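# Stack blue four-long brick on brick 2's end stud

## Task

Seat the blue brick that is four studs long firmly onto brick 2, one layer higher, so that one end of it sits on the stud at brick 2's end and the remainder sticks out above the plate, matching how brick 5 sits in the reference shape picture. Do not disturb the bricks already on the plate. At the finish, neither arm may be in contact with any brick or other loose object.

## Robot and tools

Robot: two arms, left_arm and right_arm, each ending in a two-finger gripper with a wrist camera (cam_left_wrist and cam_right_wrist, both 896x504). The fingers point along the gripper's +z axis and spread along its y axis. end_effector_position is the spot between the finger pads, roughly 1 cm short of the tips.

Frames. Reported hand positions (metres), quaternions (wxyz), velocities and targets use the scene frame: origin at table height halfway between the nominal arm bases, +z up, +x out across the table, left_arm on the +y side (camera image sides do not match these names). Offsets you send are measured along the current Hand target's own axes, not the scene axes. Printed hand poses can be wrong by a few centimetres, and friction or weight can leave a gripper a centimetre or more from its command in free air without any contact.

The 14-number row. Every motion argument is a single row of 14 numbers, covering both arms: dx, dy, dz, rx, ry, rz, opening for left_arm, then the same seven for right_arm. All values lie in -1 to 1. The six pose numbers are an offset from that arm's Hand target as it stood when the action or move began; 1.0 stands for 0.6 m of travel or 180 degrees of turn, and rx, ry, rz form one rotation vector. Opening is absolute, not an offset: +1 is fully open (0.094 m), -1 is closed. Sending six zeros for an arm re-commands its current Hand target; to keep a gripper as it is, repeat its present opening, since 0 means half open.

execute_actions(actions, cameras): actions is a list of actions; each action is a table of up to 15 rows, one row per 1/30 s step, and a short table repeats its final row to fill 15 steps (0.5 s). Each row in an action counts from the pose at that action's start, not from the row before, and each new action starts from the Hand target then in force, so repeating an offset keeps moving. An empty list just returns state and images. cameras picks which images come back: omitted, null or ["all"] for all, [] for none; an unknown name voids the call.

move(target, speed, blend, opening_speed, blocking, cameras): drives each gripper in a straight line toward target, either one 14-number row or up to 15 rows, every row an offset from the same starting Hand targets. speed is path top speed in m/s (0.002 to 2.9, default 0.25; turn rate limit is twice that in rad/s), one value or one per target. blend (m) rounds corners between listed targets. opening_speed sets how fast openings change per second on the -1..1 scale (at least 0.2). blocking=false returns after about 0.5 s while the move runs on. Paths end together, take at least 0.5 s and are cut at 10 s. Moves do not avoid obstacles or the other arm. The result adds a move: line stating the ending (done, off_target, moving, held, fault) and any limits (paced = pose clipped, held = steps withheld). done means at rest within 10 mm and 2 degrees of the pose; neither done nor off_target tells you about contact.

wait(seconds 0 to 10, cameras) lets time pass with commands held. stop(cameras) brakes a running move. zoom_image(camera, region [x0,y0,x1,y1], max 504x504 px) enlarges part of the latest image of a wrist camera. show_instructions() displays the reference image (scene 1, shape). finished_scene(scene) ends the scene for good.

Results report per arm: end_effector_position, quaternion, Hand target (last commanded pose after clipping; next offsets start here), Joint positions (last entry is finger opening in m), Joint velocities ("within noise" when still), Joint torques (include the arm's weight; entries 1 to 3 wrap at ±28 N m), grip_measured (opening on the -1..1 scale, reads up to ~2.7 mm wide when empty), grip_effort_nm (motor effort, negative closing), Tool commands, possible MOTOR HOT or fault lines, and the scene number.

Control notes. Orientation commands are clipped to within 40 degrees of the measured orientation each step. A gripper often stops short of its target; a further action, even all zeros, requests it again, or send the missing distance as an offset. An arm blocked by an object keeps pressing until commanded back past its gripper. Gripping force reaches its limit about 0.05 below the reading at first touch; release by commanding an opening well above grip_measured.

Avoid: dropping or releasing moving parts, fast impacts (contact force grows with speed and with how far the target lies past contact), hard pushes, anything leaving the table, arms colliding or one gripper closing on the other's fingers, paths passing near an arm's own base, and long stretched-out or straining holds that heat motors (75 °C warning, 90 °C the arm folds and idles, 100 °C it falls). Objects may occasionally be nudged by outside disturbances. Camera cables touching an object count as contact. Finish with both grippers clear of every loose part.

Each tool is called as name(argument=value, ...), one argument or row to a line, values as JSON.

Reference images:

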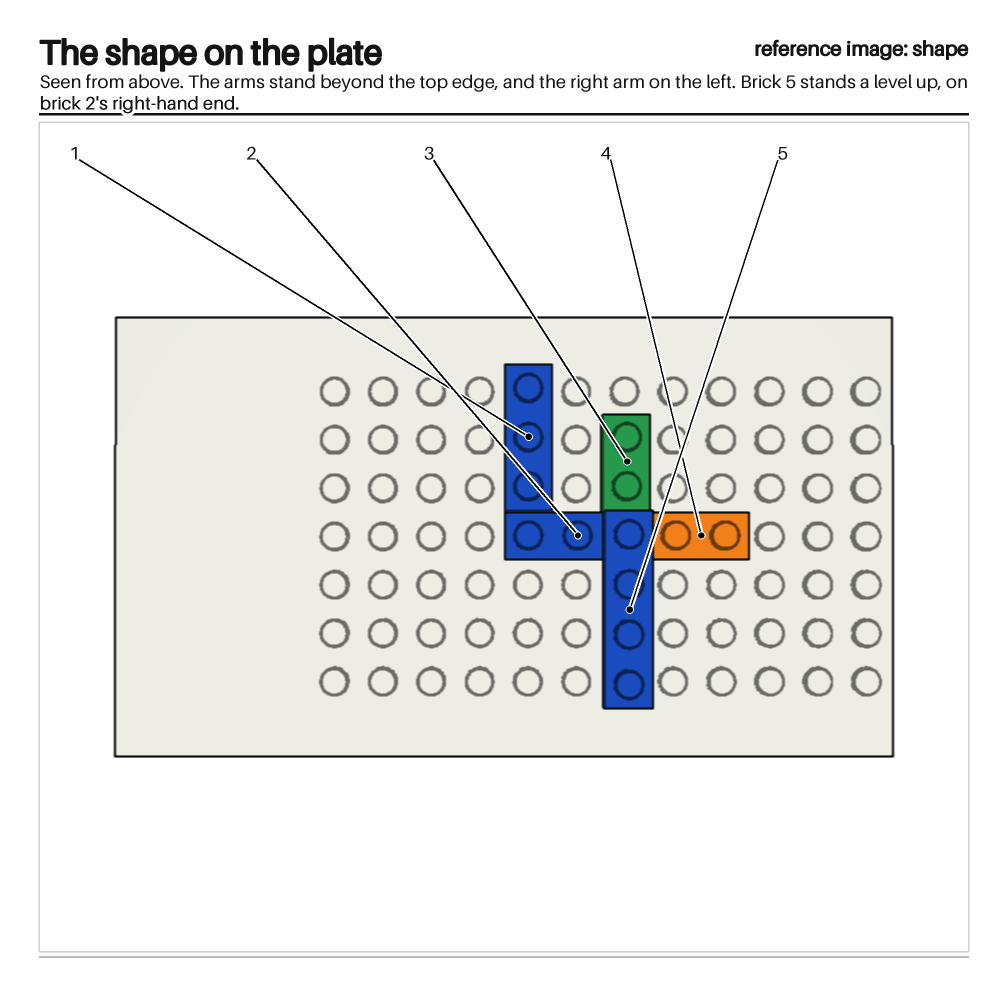

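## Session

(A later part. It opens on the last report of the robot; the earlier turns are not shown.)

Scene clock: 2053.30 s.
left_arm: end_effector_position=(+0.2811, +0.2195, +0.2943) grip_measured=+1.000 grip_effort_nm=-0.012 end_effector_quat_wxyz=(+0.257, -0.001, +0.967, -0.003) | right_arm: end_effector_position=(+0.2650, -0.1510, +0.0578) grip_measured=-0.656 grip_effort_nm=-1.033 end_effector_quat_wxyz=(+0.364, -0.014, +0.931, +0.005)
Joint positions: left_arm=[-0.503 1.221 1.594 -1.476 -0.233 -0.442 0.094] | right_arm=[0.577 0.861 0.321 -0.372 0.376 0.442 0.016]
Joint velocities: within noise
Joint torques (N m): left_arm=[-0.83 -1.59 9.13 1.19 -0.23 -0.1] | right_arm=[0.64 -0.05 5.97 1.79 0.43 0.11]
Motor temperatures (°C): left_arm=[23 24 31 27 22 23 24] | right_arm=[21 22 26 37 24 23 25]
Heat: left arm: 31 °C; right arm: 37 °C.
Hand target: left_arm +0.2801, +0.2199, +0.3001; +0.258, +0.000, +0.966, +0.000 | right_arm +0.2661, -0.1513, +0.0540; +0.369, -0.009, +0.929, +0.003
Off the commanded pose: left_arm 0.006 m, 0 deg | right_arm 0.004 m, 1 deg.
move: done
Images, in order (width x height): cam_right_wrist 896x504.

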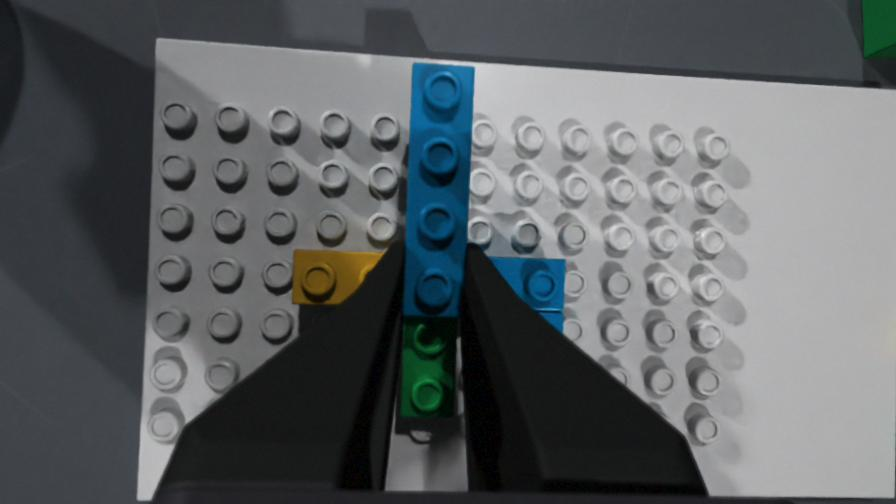

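move(
  target=[0,0,0,0,0,0,1.0,0.00457,0,0.00484,0,0,0,-0.85],
  speed=0.03,
  cameras=["cam_right_wrist"],
)

move(
  target=[0,0,0,0,0,0,1.0,0.00457,0,0.00484,0,0,0,-0.85],
  speed=0.03,
  cameras=["cam_right_wrist"],
)

Scene clock: 2059.80 s.
left_arm: end_effector_position=(+0.2811, +0.2195, +0.2943) grip_measured=+1.000 grip_effort_nm=-0.017 end_effector_quat_wxyz=(+0.257, -0.001, +0.967, -0.003) | right_arm: end_effector_position=(+0.2649, -0.1510, +0.0569) grip_measured=-0.656 grip_effort_nm=-1.038 end_effector_quat_wxyz=(+0.366, -0.014, +0.931, +0.004)
Joint positions: left_arm=[-0.503 1.221 1.594 -1.476 -0.233 -0.442 0.094] | right_arm=[0.581 0.861 0.316 -0.365 0.383 0.443 0.016]
Joint velocities: within noise
Joint torques (N m): left_arm=[-0.81 -1.58 9.13 1.19 -0.24 -0.1] | right_arm=[0.31 0.59 5.31 1.91 0.36 0.11]
Motor temperatures (°C): left_arm=[23 24 31 27 22 23 24] | right_arm=[21 22 26 37 24 23 25]
Heat: left arm: 31 °C; right arm: 37 °C.
Hand target: left_arm +0.2801, +0.2199, +0.3001; +0.258, +0.000, +0.966, +0.000 | right_arm +0.2662, -0.1512, +0.0502; +0.369, -0.009, +0.929, +0.003
Off the commanded pose: left_arm 0.006 m, 0 deg | right_arm 0.007 m, 1 deg.
move: done
Images, in order (width x height): cam_right_wrist 896x504.

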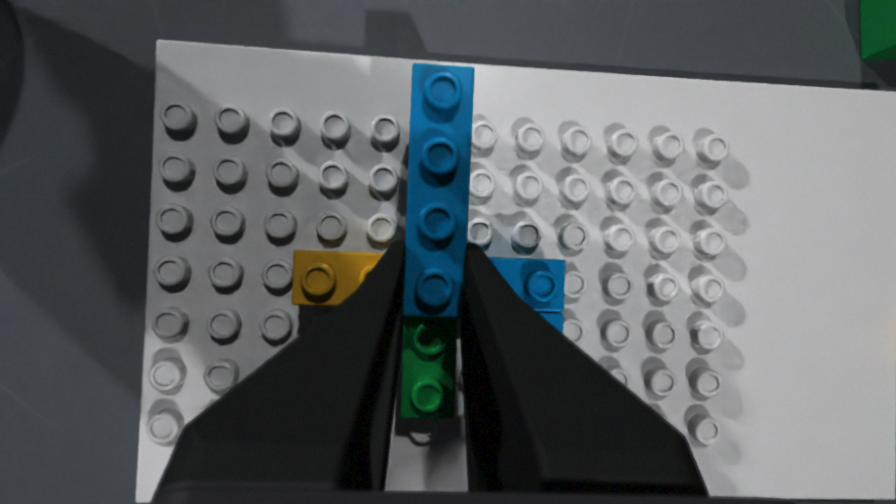

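Scene clock: 2060.50 s.
left_arm: end_effector_position=(+0.2811, +0.2195, +0.2943) grip_measured=+1.000 grip_effort_nm=-0.012 end_effector_quat_wxyz=(+0.257, -0.001, +0.967, -0.003) | right_arm: end_effector_position=(+0.2654, -0.1511, +0.0565) grip_measured=-0.656 grip_effort_nm=-1.028 end_effector_quat_wxyz=(+0.369, -0.014, +0.929, +0.003)
Joint positions: left_arm=[-0.503 1.221 1.594 -1.476 -0.233 -0.442 0.094] | right_arm=[0.584 0.861 0.31 -0.355 0.389 0.444 0.016]
Joint velocities: within noise
Joint torques (N m): left_arm=[-0.84 -1.58 9.1 1.19 -0.23 -0.1] | right_arm=[0.18 1.21 4.63 1.99 0.31 0.11]
Motor temperatures (°C): left_arm=[23 24 31 27 22 23 24] | right_arm=[21 22 26 37 24 23 25]
Heat: left arm: 31 °C; right arm: 37 °C.
Hand target: left_arm +0.2801, +0.2199, +0.3001; +0.258, +0.000, +0.966, +0.000 | right_arm +0.2661, -0.1513, +0.0460; +0.369, -0.009, +0.929, +0.003
Off the commanded pose: left_arm 0.006 m, 0 deg | right_arm 0.010 m, 1 deg.
move: done
Images, in order (width x height): cam_right_wrist 896x504.

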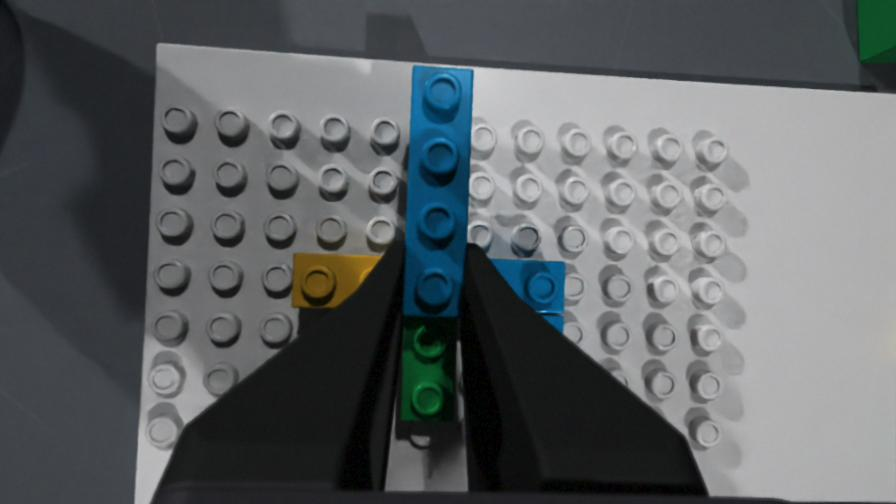

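zoom_image(
  camera="cam_right_wrist",
  region=[380, 230, 500, 430],
)

move(
  target=[0,0,0,0,0,0,1.0,0.00457,0,0.00484,0,0,0,-0.85],
  speed=0.03,
  cameras=["cam_right_wrist"],
)

Scaled by 2.520.

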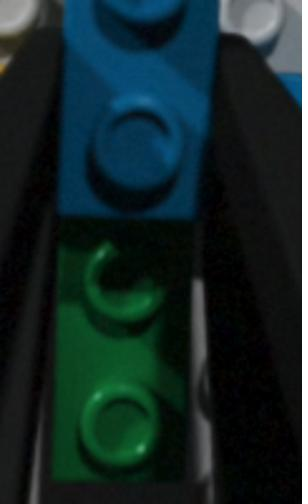

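Scene clock: 2088.50 s.
left_arm: end_effector_position=(+0.2811, +0.2195, +0.2943) grip_measured=+1.000 grip_effort_nm=-0.012 end_effector_quat_wxyz=(+0.257, -0.001, +0.967, -0.003) | right_arm: end_effector_position=(+0.2680, -0.1509, +0.0565) grip_measured=-0.656 grip_effort_nm=-1.038 end_effector_quat_wxyz=(+0.377, -0.010, +0.926, +0.003)
Joint positions: left_arm=[-0.503 1.221 1.594 -1.476 -0.233 -0.442 0.094] | right_arm=[0.586 0.866 0.299 -0.323 0.399 0.445 0.016]
Joint velocities: within noise
Joint torques (N m): left_arm=[-0.83 -1.59 9.13 1.19 -0.24 -0.1] | right_arm=[0.13 1.51 4.38 1.92 0.2 0.11]
Motor temperatures (°C): left_arm=[23 24 31 27 22 23 24] | right_arm=[21 22 25 37 23 23 25]
Heat: left arm: 31 °C; right arm: 37 °C.
Hand target: left_arm +0.2801, +0.2199, +0.3001; +0.258, +0.000, +0.966, +0.000 | right_arm +0.2661, -0.1513, +0.0421; +0.369, -0.009, +0.929, +0.003
Off the commanded pose: left_arm 0.006 m, 0 deg | right_arm 0.015 m, 1 deg.
move: off_target (right_arm)
Images, in order (width x height): cam_right_wrist 896x504.

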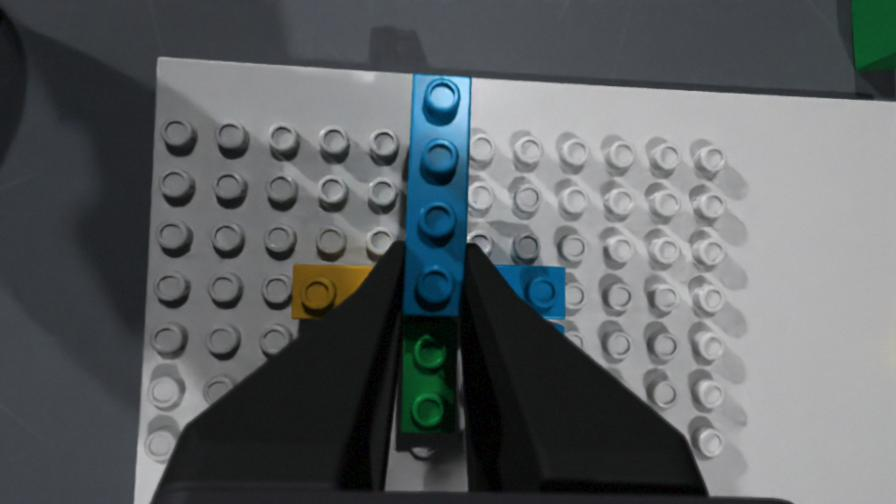

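zoom_image(
  camera="cam_right_wrist",
  region=[380, 60, 500, 460],
)

Scaled by 1.260.

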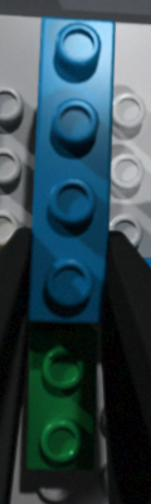

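zoom_image(
  camera="cam_right_wrist",
  region=[270, 240, 370, 340],
)

zoom_image(
  camera="cam_right_wrist",
  region=[490, 240, 590, 340],
)

zoom_image(
  camera="cam_right_wrist",
  region=[380, 250, 480, 350],
)

zoom_image(
  camera="cam_right_wrist",
  region=[390, 60, 490, 160],
)

Scaled by 5.040.

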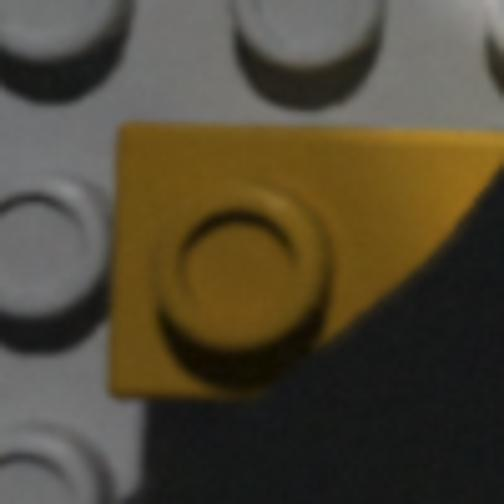

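Scaled by 5.040.

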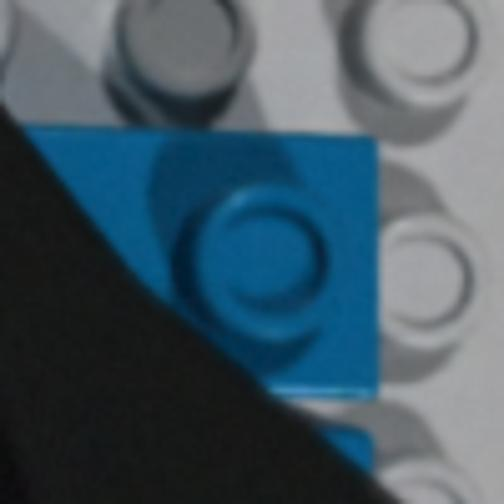

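Scaled by 5.040.

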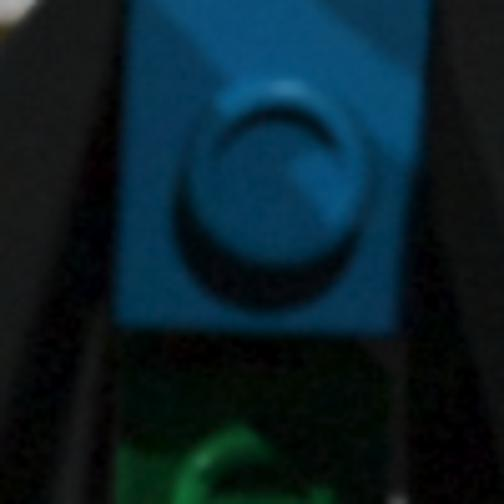

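Scaled by 5.040.

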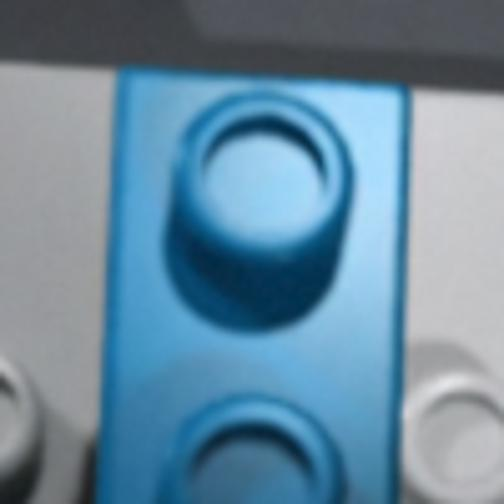

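zoom_image(
  camera="cam_right_wrist",
  region=[390, 110, 490, 210],
)

zoom_image(
  camera="cam_right_wrist",
  region=[390, 180, 490, 280],
)

zoom_image(
  camera="cam_right_wrist",
  region=[380, 320, 480, 460],
)

Scaled by 5.040.

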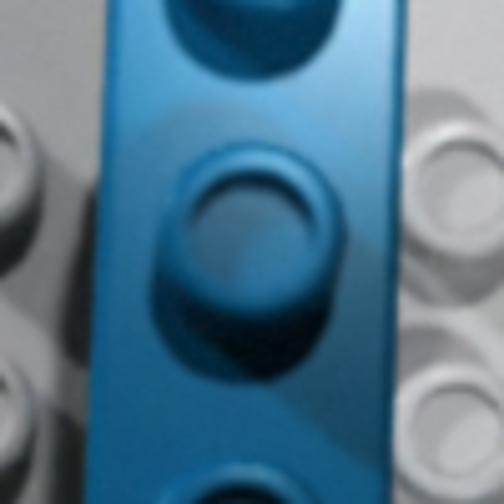

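Scaled by 5.040.

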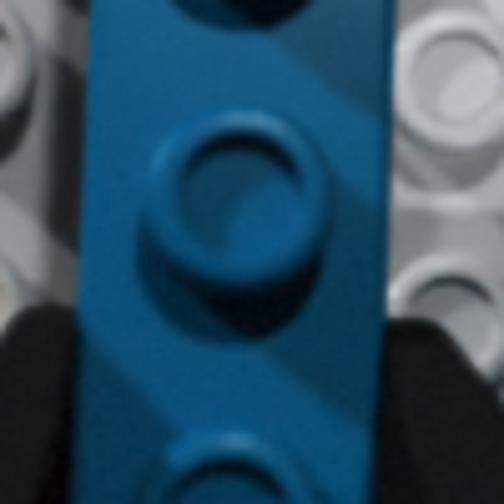

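Scaled by 3.600.

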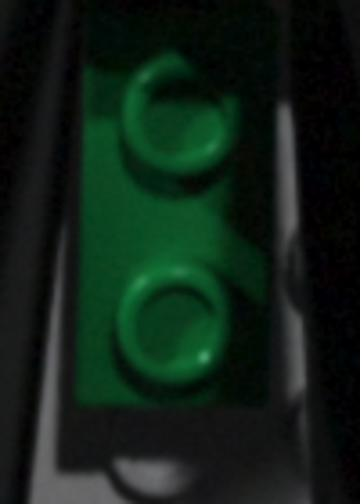

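move(
  target=[0,0,0,0,0,0,1.0,0.0095,0,-0.00208,0,0,0,-0.85],
  speed=0.03,
  cameras=["cam_right_wrist"],
)

Scene clock: 2305.67 s.
left_arm: end_effector_position=(+0.2811, +0.2195, +0.2943) grip_measured=+1.000 grip_effort_nm=-0.012 end_effector_quat_wxyz=(+0.257, -0.001, +0.967, -0.003) | right_arm: end_effector_position=(+0.2680, -0.1504, +0.0560) grip_measured=-0.656 grip_effort_nm=-1.033 end_effector_quat_wxyz=(+0.385, -0.007, +0.923, +0.001)
Joint positions: left_arm=[-0.503 1.221 1.594 -1.476 -0.233 -0.442 0.094] | right_arm=[0.605 0.864 0.285 -0.304 0.425 0.461 0.016]
Joint velocities: within noise
Joint torques (N m): left_arm=[-0.83 -1.57 9.11 1.19 -0.24 -0.1] | right_arm=[0.2 0.29 4.08 1.69 0.06 0.13]
Motor temperatures (°C): left_arm=[23 24 31 26 22 23 24] | right_arm=[21 22 25 42 23 23 25]
Heat: left arm: 31 °C; right arm: 42 °C.
Hand target: left_arm +0.2801, +0.2199, +0.3001; +0.258, +0.000, +0.966, +0.000 | right_arm +0.2611, -0.1513, +0.0391; +0.369, -0.009, +0.929, +0.003
Off the commanded pose: left_arm 0.006 m, 0 deg | right_arm 0.018 m, 2 deg.
move: off_target (right_arm)
Images, in order (width x height): cam_right_wrist 896x504.

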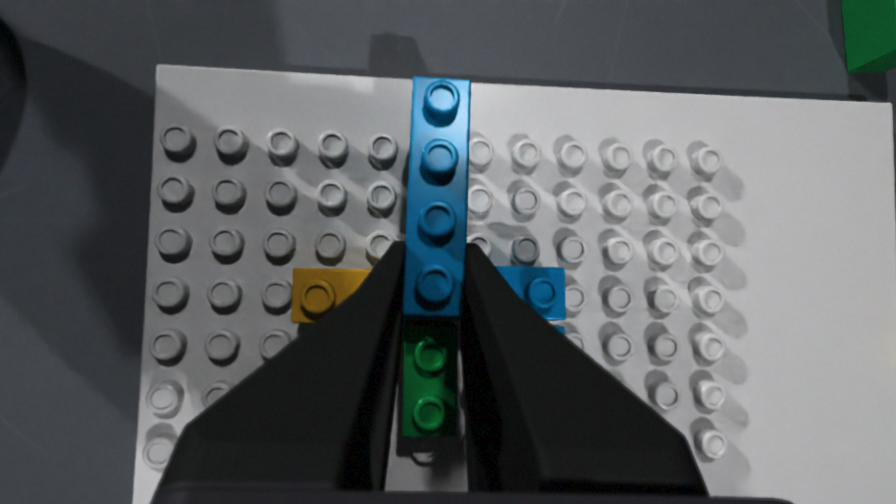

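move(
  target=[0,0,0,0,0,0,1.0,-0.00415,0,-0.0190,0,0,0,-0.85],
  speed=0.03,
  cameras=["cam_right_wrist"],
)

Scene clock: 2372.27 s.
left_arm: end_effector_position=(+0.2811, +0.2195, +0.2943) grip_measured=+1.000 grip_effort_nm=-0.017 end_effector_quat_wxyz=(+0.257, -0.001, +0.967, -0.003) | right_arm: end_effector_position=(+0.2654, -0.1494, +0.0575) grip_measured=-0.656 grip_effort_nm=-1.033 end_effector_quat_wxyz=(+0.387, -0.004, +0.922, +0.007)
Joint positions: left_arm=[-0.503 1.221 1.594 -1.476 -0.233 -0.442 0.094] | right_arm=[0.618 0.841 0.282 -0.32 0.429 0.479 0.016]
Joint velocities: within noise
Joint torques (N m): left_arm=[-0.83 -1.57 9.11 1.19 -0.24 -0.1] | right_arm=[0.95 -1.68 6.6 1.13 0.18 0.14]
Motor temperatures (°C): left_arm=[23 24 31 26 22 23 24] | right_arm=[21 22 24 39 23 23 25]
Heat: left arm: 31 °C; right arm: 39 °C.
Hand target: left_arm +0.2801, +0.2199, +0.3001; +0.258, +0.000, +0.966, +0.000 | right_arm +0.2551, -0.1515, +0.0490; +0.369, -0.009, +0.929, +0.003
Off the commanded pose: left_arm 0.006 m, 0 deg | right_arm 0.013 m, 2 deg.
move: off_target (right_arm)
Images, in order (width x height): cam_right_wrist 896x504.

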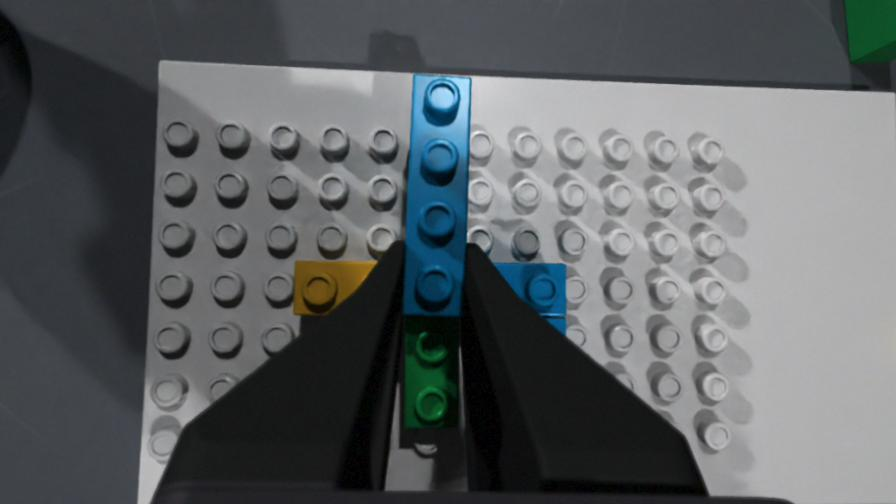

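move(
  target=[0,0,0,0,0,0,1.0,0.00607,0,-0.00572,0,0,0,-0.85],
  speed=0.03,
  cameras=["cam_right_wrist"],
)

Scene clock: 2414.73 s.
left_arm: end_effector_position=(+0.2811, +0.2195, +0.2943) grip_measured=+1.000 grip_effort_nm=-0.017 end_effector_quat_wxyz=(+0.257, -0.001, +0.967, -0.003) | right_arm: end_effector_position=(+0.2637, -0.1490, +0.0606) grip_measured=-0.656 grip_effort_nm=-1.033 end_effector_quat_wxyz=(+0.393, +0.001, +0.920, +0.008)
Joint positions: left_arm=[-0.503 1.221 1.594 -1.476 -0.233 -0.442 0.094] | right_arm=[0.637 0.821 0.282 -0.336 0.448 0.498 0.016]
Joint velocities: within noise
Joint torques (N m): left_arm=[-0.81 -1.59 9.13 1.18 -0.24 -0.1] | right_arm=[1.18 -1.78 6.2 1.05 0.12 0.13]
Motor temperatures (°C): left_arm=[23 24 31 26 22 23 24] | right_arm=[21 22 25 37 23 23 25]
Heat: left arm: 31 °C; right arm: 37 °C.
Hand target: left_arm +0.2801, +0.2199, +0.3001; +0.258, +0.000, +0.966, +0.000 | right_arm +0.2501, -0.1516, +0.0490; +0.369, -0.009, +0.929, +0.003
Off the commanded pose: left_arm 0.006 m, 0 deg | right_arm 0.018 m, 3 deg.
move: off_target (right_arm)
Images, in order (width x height): cam_right_wrist 896x504.

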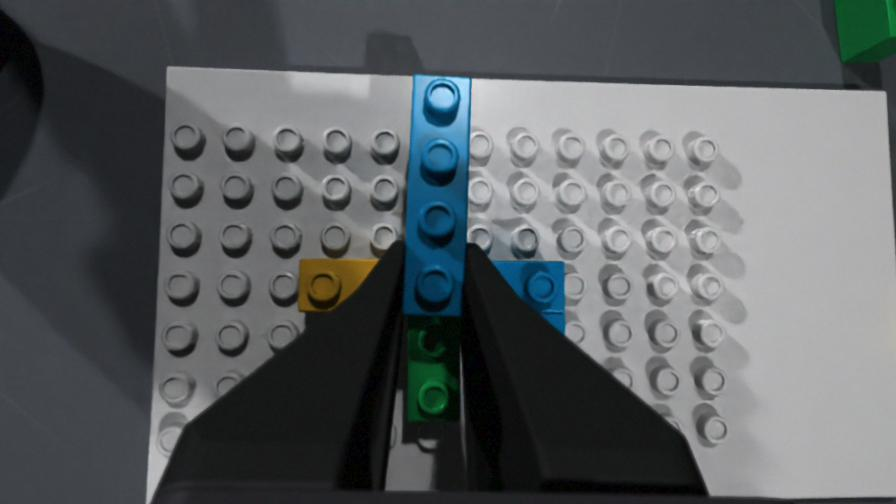

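move(
  target=[0,0,0,0,0,0,1.0,-0.0695,0,-0.0400,0,-0.040,0,-0.85],
  speed=0.08,
  cameras=["cam_right_wrist"],
)

Scene clock: 2440.40 s.
left_arm: end_effector_position=(+0.2811, +0.2195, +0.2943) grip_measured=+1.000 grip_effort_nm=-0.012 end_effector_quat_wxyz=(+0.257, -0.001, +0.967, -0.003) | right_arm: end_effector_position=(+0.2588, -0.1535, +0.0784) grip_measured=-0.656 grip_effort_nm=-1.033 end_effector_quat_wxyz=(+0.409, -0.012, +0.913, +0.001)
Joint positions: left_arm=[-0.503 1.221 1.594 -1.476 -0.233 -0.442 0.094] | right_arm=[0.658 0.72 0.309 -0.438 0.48 0.473 0.016]
Joint velocities: within noise
Joint torques (N m): left_arm=[-0.84 -1.58 9.13 1.19 -0.24 -0.1] | right_arm=[0.61 -1.17 11.03 1.47 0.54 -0.03]
Motor temperatures (°C): left_arm=[23 24 31 26 22 23 24] | right_arm=[21 22 25 36 23 23 25]
Heat: left arm: 31 °C; right arm: 36 °C.
Hand target: left_arm +0.2801, +0.2199, +0.3001; +0.258, +0.000, +0.966, +0.000 | right_arm +0.2640, -0.1513, +0.0951; +0.427, -0.009, +0.904, +0.004
Off the commanded pose: left_arm 0.006 m, 0 deg | right_arm 0.018 m, 2 deg.
move: off_target (right_arm)
Images, in order (width x height): cam_right_wrist 896x504.

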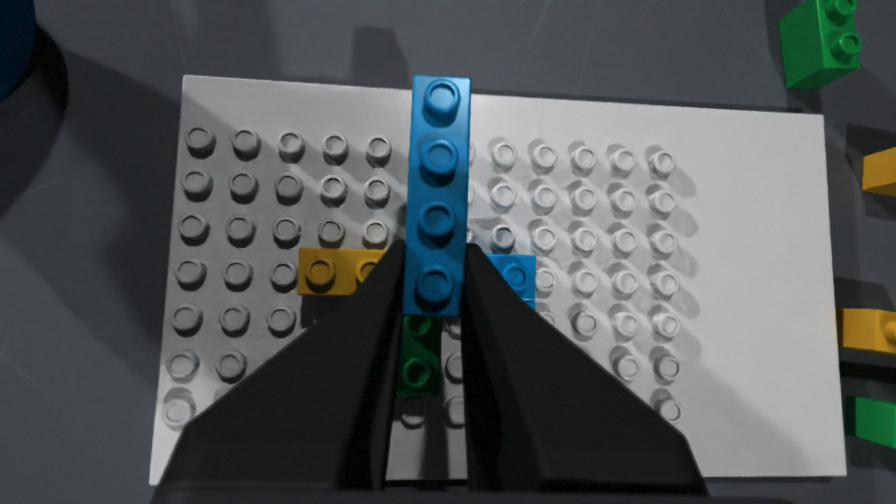

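zoom_image(
  camera="cam_right_wrist",
  region=[390, 65, 490, 165],
)

zoom_image(
  camera="cam_right_wrist",
  region=[390, 135, 490, 235],
)

zoom_image(
  camera="cam_right_wrist",
  region=[390, 225, 490, 325],
)

Scaled by 5.040.

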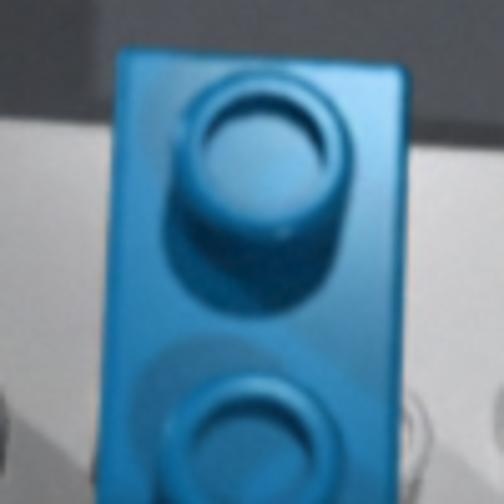

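Scaled by 5.040.

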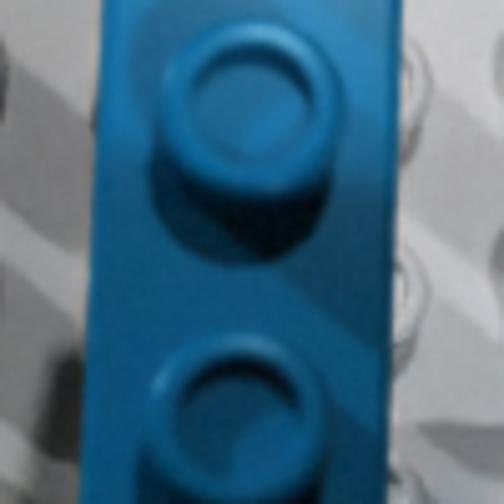

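Scaled by 5.040.

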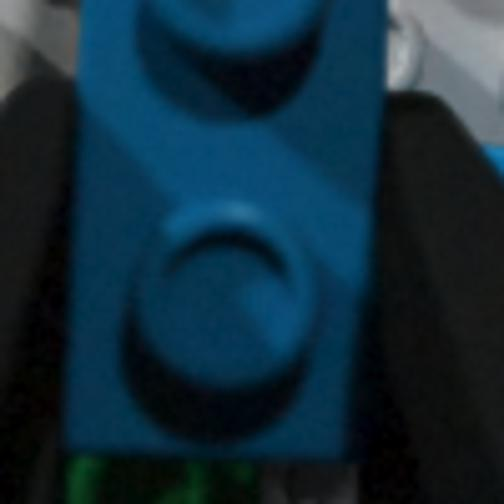

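move(
  target=[0,0,0,0,0,0,1.0,0.0317,0.0007,0.0324,0,0.003,0,-0.85],
  speed=0.06,
  cameras=["cam_right_wrist"],
)

zoom_image(
  camera="cam_right_wrist",
  region=[270, 220, 370, 320],
)

zoom_image(
  camera="cam_right_wrist",
  region=[480, 220, 580, 320],
)

zoom_image(
  camera="cam_right_wrist",
  region=[380, 300, 480, 400],
)

Scene clock: 2540.10 s.
left_arm: end_effector_position=(+0.2811, +0.2195, +0.2943) grip_measured=+1.000 grip_effort_nm=-0.012 end_effector_quat_wxyz=(+0.257, -0.001, +0.967, -0.003) | right_arm: end_effector_position=(+0.2645, -0.1488, +0.0692) grip_measured=-0.656 grip_effort_nm=-1.038 end_effector_quat_wxyz=(+0.417, -0.013, +0.909, +0.006)
Joint positions: left_arm=[-0.503 1.221 1.594 -1.476 -0.233 -0.442 0.094] | right_arm=[0.658 0.766 0.266 -0.326 0.48 0.464 0.016]
Joint velocities: within noise
Joint torques (N m): left_arm=[-0.84 -1.58 9.13 1.19 -0.24 -0.1] | right_arm=[-0.65 -0.03 6.76 1.79 0.35 -0.04]
Motor temperatures (°C): left_arm=[23 24 31 26 22 23 24] | right_arm=[21 21 29 35 24 23 25]
Heat: left arm: 31 °C; right arm: 35 °C.
Hand target: left_arm +0.2801, +0.2199, +0.3001; +0.258, +0.000, +0.966, +0.000 | right_arm +0.2669, -0.1507, +0.0682; +0.423, -0.009, +0.906, +0.004
Off the commanded pose: left_arm 0.006 m, 0 deg | right_arm 0.003 m, 1 deg.
move: done
Images, in order (width x height): cam_right_wrist 896x504.

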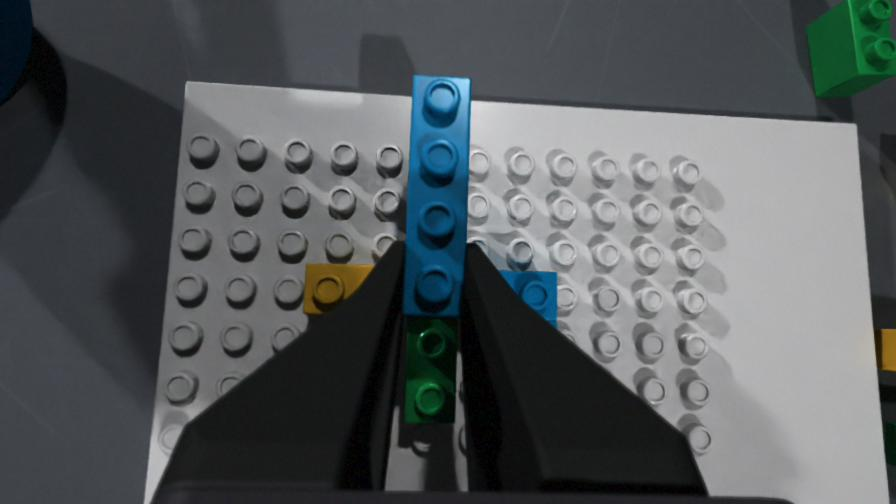

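Scaled by 5.040.

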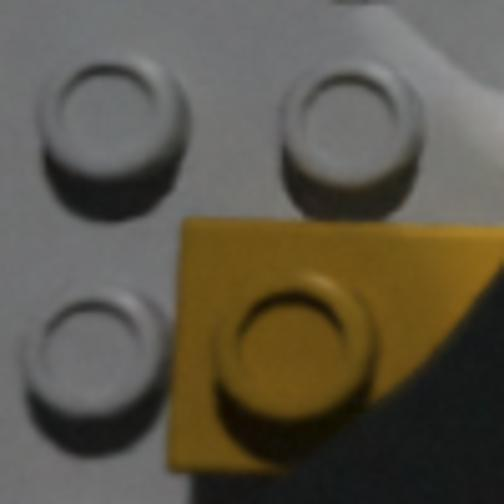

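Scaled by 5.040.

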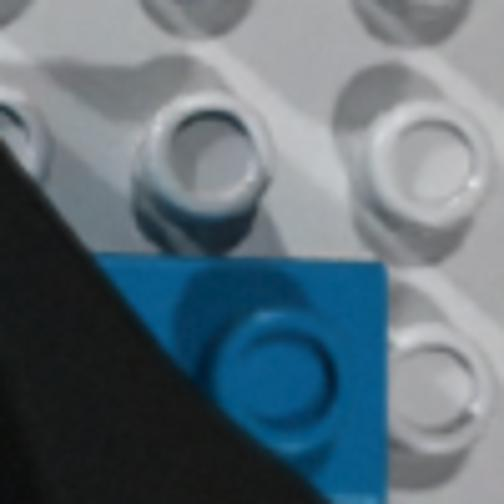

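Scaled by 5.040.

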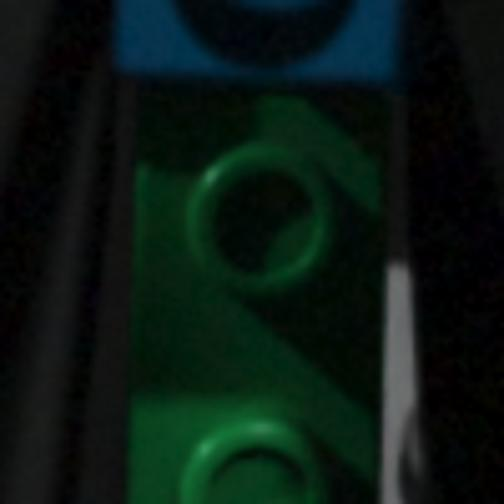

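move(
  target=[0,0,0,0,0,0,1.0,0.0096,-0.00333,0.00542,0,-0.0044,0,-0.85],
  speed=0.04,
  cameras=["cam_right_wrist"],
)

zoom_image(
  camera="cam_right_wrist",
  region=[270, 220, 370, 320],
)

zoom_image(
  camera="cam_right_wrist",
  region=[480, 220, 580, 320],
)

zoom_image(
  camera="cam_right_wrist",
  region=[380, 300, 480, 400],
)

Scene clock: 2623.73 s.
left_arm: end_effector_position=(+0.2811, +0.2195, +0.2943) grip_measured=+1.000 grip_effort_nm=-0.017 end_effector_quat_wxyz=(+0.257, -0.001, +0.967, -0.003) | right_arm: end_effector_position=(+0.2635, -0.1497, +0.0613) grip_measured=-0.656 grip_effort_nm=-1.028 end_effector_quat_wxyz=(+0.420, -0.014, +0.907, +0.007)
Joint positions: left_arm=[-0.503 1.221 1.594 -1.476 -0.233 -0.442 0.094] | right_arm=[0.658 0.766 0.229 -0.281 0.48 0.458 0.016]
Joint velocities: within noise
Joint torques (N m): left_arm=[-0.84 -1.57 9.11 1.19 -0.24 -0.1] | right_arm=[-0.57 -0.99 6.48 1.79 0.43 -0.04]
Motor temperatures (°C): left_arm=[23 24 31 26 22 23 24] | right_arm=[21 21 26 38 23 23 25]
Heat: left arm: 31 °C; right arm: 38 °C.
Hand target: left_arm +0.2801, +0.2199, +0.3001; +0.258, +0.000, +0.966, +0.000 | right_arm +0.2657, -0.1527, +0.0617; +0.429, -0.009, +0.903, +0.004
Off the commanded pose: left_arm 0.006 m, 0 deg | right_arm 0.004 m, 1 deg.
move: done
Images, in order (width x height): cam_right_wrist 896x504.

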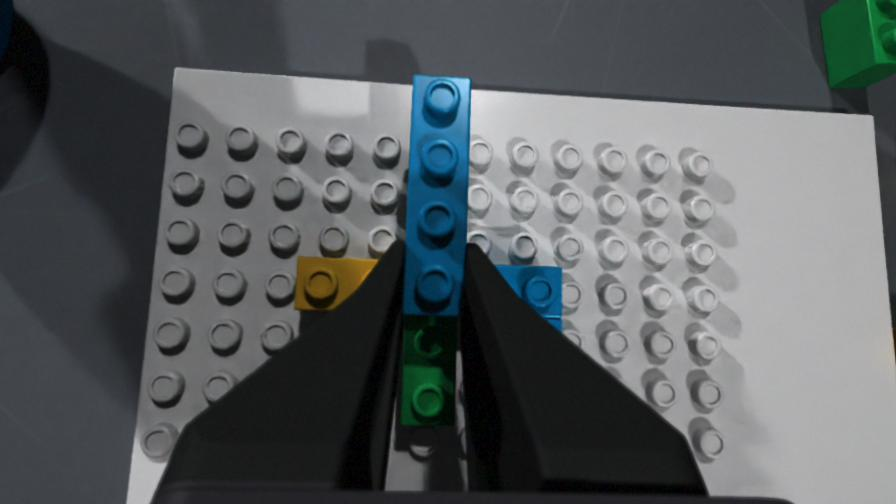

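Scaled by 5.040.

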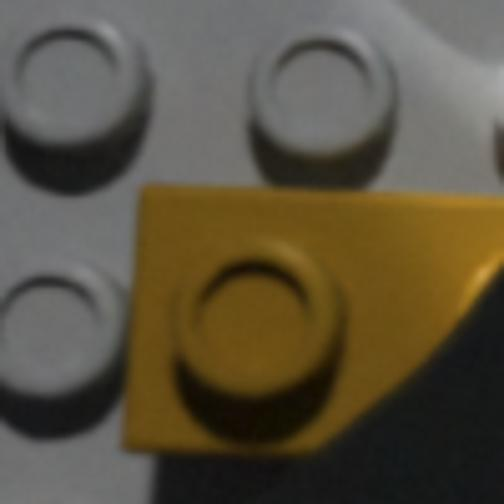

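Scaled by 5.040.

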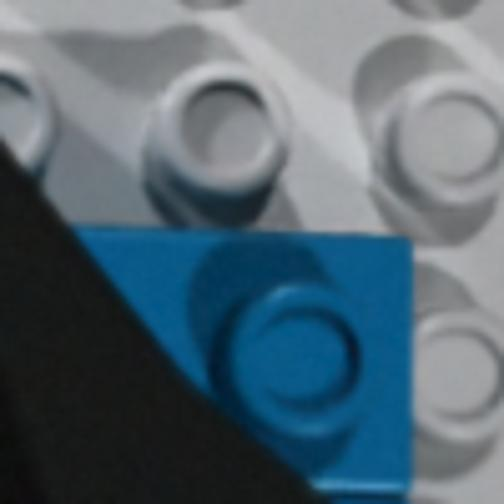

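Scaled by 5.040.

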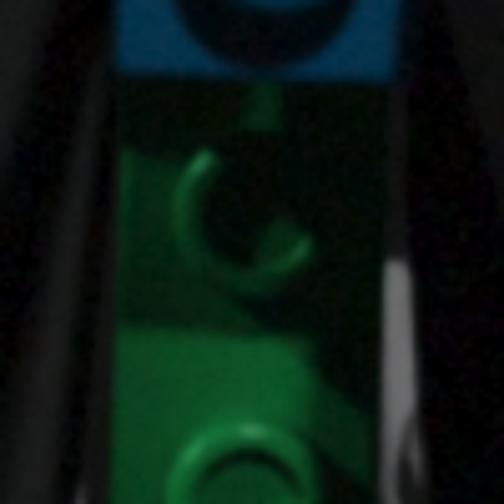

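move(
  target=[0,0,0,0,0,0,1.0,0.00517,-0.0015,0.00421,0,0,0,-0.85],
  speed=0.03,
  cameras=["cam_right_wrist"],
)

Scene clock: 2640.60 s.
left_arm: end_effector_position=(+0.2811, +0.2195, +0.2943) grip_measured=+1.000 grip_effort_nm=-0.017 end_effector_quat_wxyz=(+0.257, -0.001, +0.967, -0.003) | right_arm: end_effector_position=(+0.2643, -0.1505, +0.0591) grip_measured=-0.656 grip_effort_nm=-1.033 end_effector_quat_wxyz=(+0.424, -0.013, +0.906, +0.008)
Joint positions: left_arm=[-0.503 1.221 1.594 -1.476 -0.233 -0.442 0.094] | right_arm=[0.653 0.766 0.214 -0.256 0.48 0.454 0.016]
Joint velocities: within noise
Joint torques (N m): left_arm=[-0.81 -1.58 9.14 1.19 -0.24 -0.09] | right_arm=[-0.68 -0.46 6.39 1.78 0.38 -0.05]
Motor temperatures (°C): left_arm=[23 24 31 26 22 23 24] | right_arm=[21 21 26 38 23 23 25]
Heat: left arm: 31 °C; right arm: 38 °C.
Hand target: left_arm +0.2801, +0.2199, +0.3001; +0.258, +0.000, +0.966, +0.000 | right_arm +0.2657, -0.1537, +0.0576; +0.429, -0.009, +0.903, +0.004
Off the commanded pose: left_arm 0.006 m, 0 deg | right_arm 0.004 m, 1 deg.
move: done
Images, in order (width x height): cam_right_wrist 896x504.

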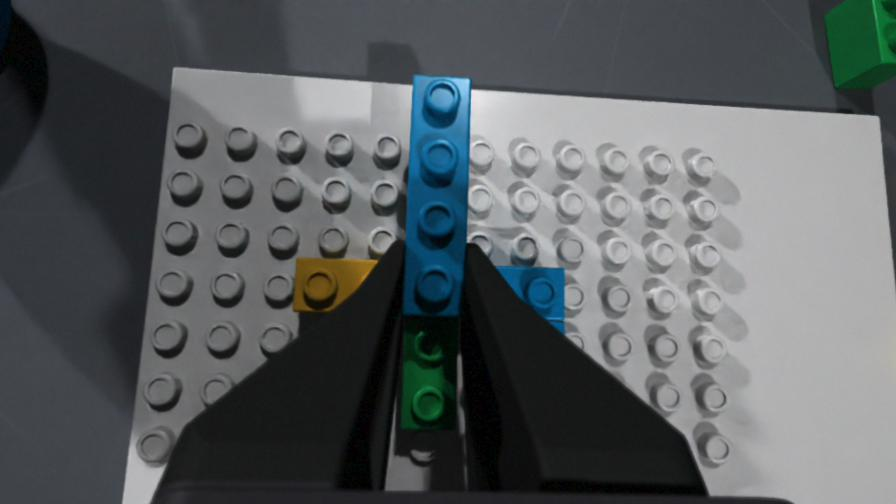

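move(
  target=[0,0,0,0,0,0,1.0,0.00546,-0.0013,0.00122,0,0.0039,0,-0.85],
  speed=0.03,
  cameras=["cam_right_wrist"],
)

Scene clock: 2657.00 s.
left_arm: end_effector_position=(+0.2811, +0.2195, +0.2943) grip_measured=+1.000 grip_effort_nm=-0.017 end_effector_quat_wxyz=(+0.257, -0.001, +0.967, -0.003) | right_arm: end_effector_position=(+0.2644, -0.1506, +0.0590) grip_measured=-0.656 grip_effort_nm=-1.038 end_effector_quat_wxyz=(+0.423, -0.012, +0.906, +0.008)
Joint positions: left_arm=[-0.503 1.221 1.594 -1.476 -0.233 -0.442 0.094] | right_arm=[0.65 0.766 0.214 -0.255 0.477 0.453 0.016]
Joint velocities: within noise
Joint torques (N m): left_arm=[-0.81 -1.58 9.11 1.18 -0.24 -0.1] | right_arm=[-0.79 -0.32 6.16 1.73 0.32 -0.01]
Motor temperatures (°C): left_arm=[23 24 31 26 22 23 24] | right_arm=[21 21 26 38 23 23 25]
Heat: left arm: 31 °C; right arm: 38 °C.
Hand target: left_arm +0.2801, +0.2199, +0.3001; +0.258, +0.000, +0.966, +0.000 | right_arm +0.2642, -0.1545, +0.0546; +0.423, -0.009, +0.906, +0.004
Off the commanded pose: left_arm 0.006 m, 0 deg | right_arm 0.006 m, 1 deg.
move: done
Images, in order (width x height): cam_right_wrist 896x504.

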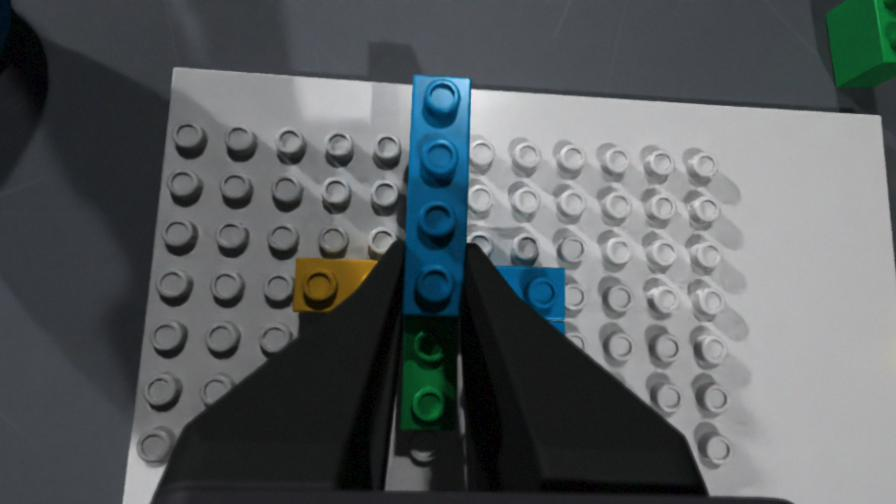

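move(
  target=[0,0,0,0,0,0,1.0,0.00618,-0.0008,0.0030,0,0.0039,0,-0.85],
  speed=0.03,
  cameras=["cam_right_wrist"],
)

Scene clock: 2674.03 s.
left_arm: end_effector_position=(+0.2811, +0.2195, +0.2943) grip_measured=+1.000 grip_effort_nm=-0.012 end_effector_quat_wxyz=(+0.257, -0.001, +0.967, -0.003) | right_arm: end_effector_position=(+0.2650, -0.1507, +0.0579) grip_measured=-0.656 grip_effort_nm=-1.038 end_effector_quat_wxyz=(+0.423, -0.010, +0.906, +0.010)
Joint positions: left_arm=[-0.503 1.221 1.594 -1.476 -0.233 -0.442 0.094] | right_arm=[0.645 0.77 0.209 -0.244 0.472 0.453 0.016]
Joint velocities: within noise
Joint torques (N m): left_arm=[-0.85 -1.59 9.14 1.18 -0.24 -0.1] | right_arm=[-0.77 0.16 6.05 1.65 0.27 0]
Motor temperatures (°C): left_arm=[23 24 31 26 22 23 24] | right_arm=[21 21 26 38 23 23 25]
Heat: left arm: 31 °C; right arm: 38 °C.
Hand target: left_arm +0.2801, +0.2199, +0.3001; +0.258, +0.000, +0.966, +0.000 | right_arm +0.2632, -0.1551, +0.0505; +0.418, -0.009, +0.909, +0.004
Off the commanded pose: left_arm 0.006 m, 0 deg | right_arm 0.009 m, 1 deg.
move: done
Images, in order (width x height): cam_right_wrist 896x504.

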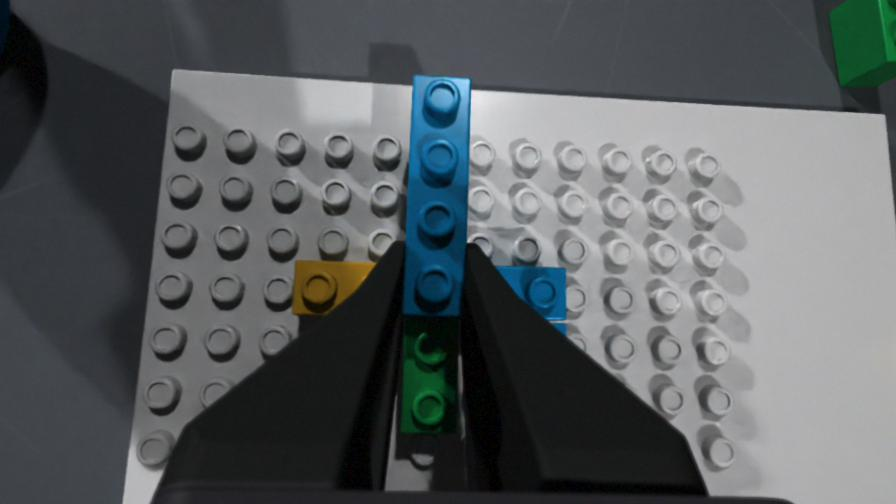

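move(
  target=[0,0,0,0,0,0,1.0,0.0094,-0.0008,-0.0007,0,0,0,-0.85],
  speed=0.03,
  cameras=["cam_right_wrist"],
)

Scene clock: 2685.87 s.
left_arm: end_effector_position=(+0.2811, +0.2195, +0.2943) grip_measured=+1.000 grip_effort_nm=-0.012 end_effector_quat_wxyz=(+0.257, -0.001, +0.967, -0.003) | right_arm: end_effector_position=(+0.2648, -0.1510, +0.0567) grip_measured=-0.656 grip_effort_nm=-1.028 end_effector_quat_wxyz=(+0.426, -0.010, +0.905, +0.012)
Joint positions: left_arm=[-0.503 1.221 1.594 -1.476 -0.233 -0.442 0.094] | right_arm=[0.645 0.764 0.198 -0.232 0.472 0.453 0.016]
Joint velocities: within noise
Joint torques (N m): left_arm=[-0.84 -1.59 9.13 1.19 -0.24 -0.1] | right_arm=[0.44 -0.44 5.41 1.58 0.39 0.11]
Motor temperatures (°C): left_arm=[23 24 31 26 22 23 24] | right_arm=[21 21 26 38 23 23 25]
Heat: left arm: 31 °C; right arm: 38 °C.
Hand target: left_arm +0.2801, +0.2199, +0.3001; +0.258, +0.000, +0.966, +0.000 | right_arm +0.2593, -0.1557, +0.0466; +0.418, -0.009, +0.908, +0.004
Off the commanded pose: left_arm 0.006 m, 0 deg | right_arm 0.012 m, 1 deg.
move: off_target (right_arm)
Images, in order (width x height): cam_right_wrist 896x504.

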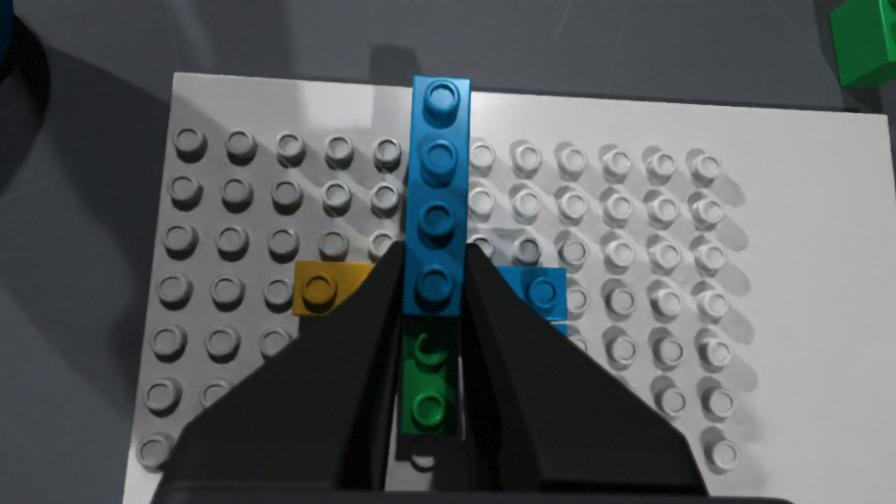

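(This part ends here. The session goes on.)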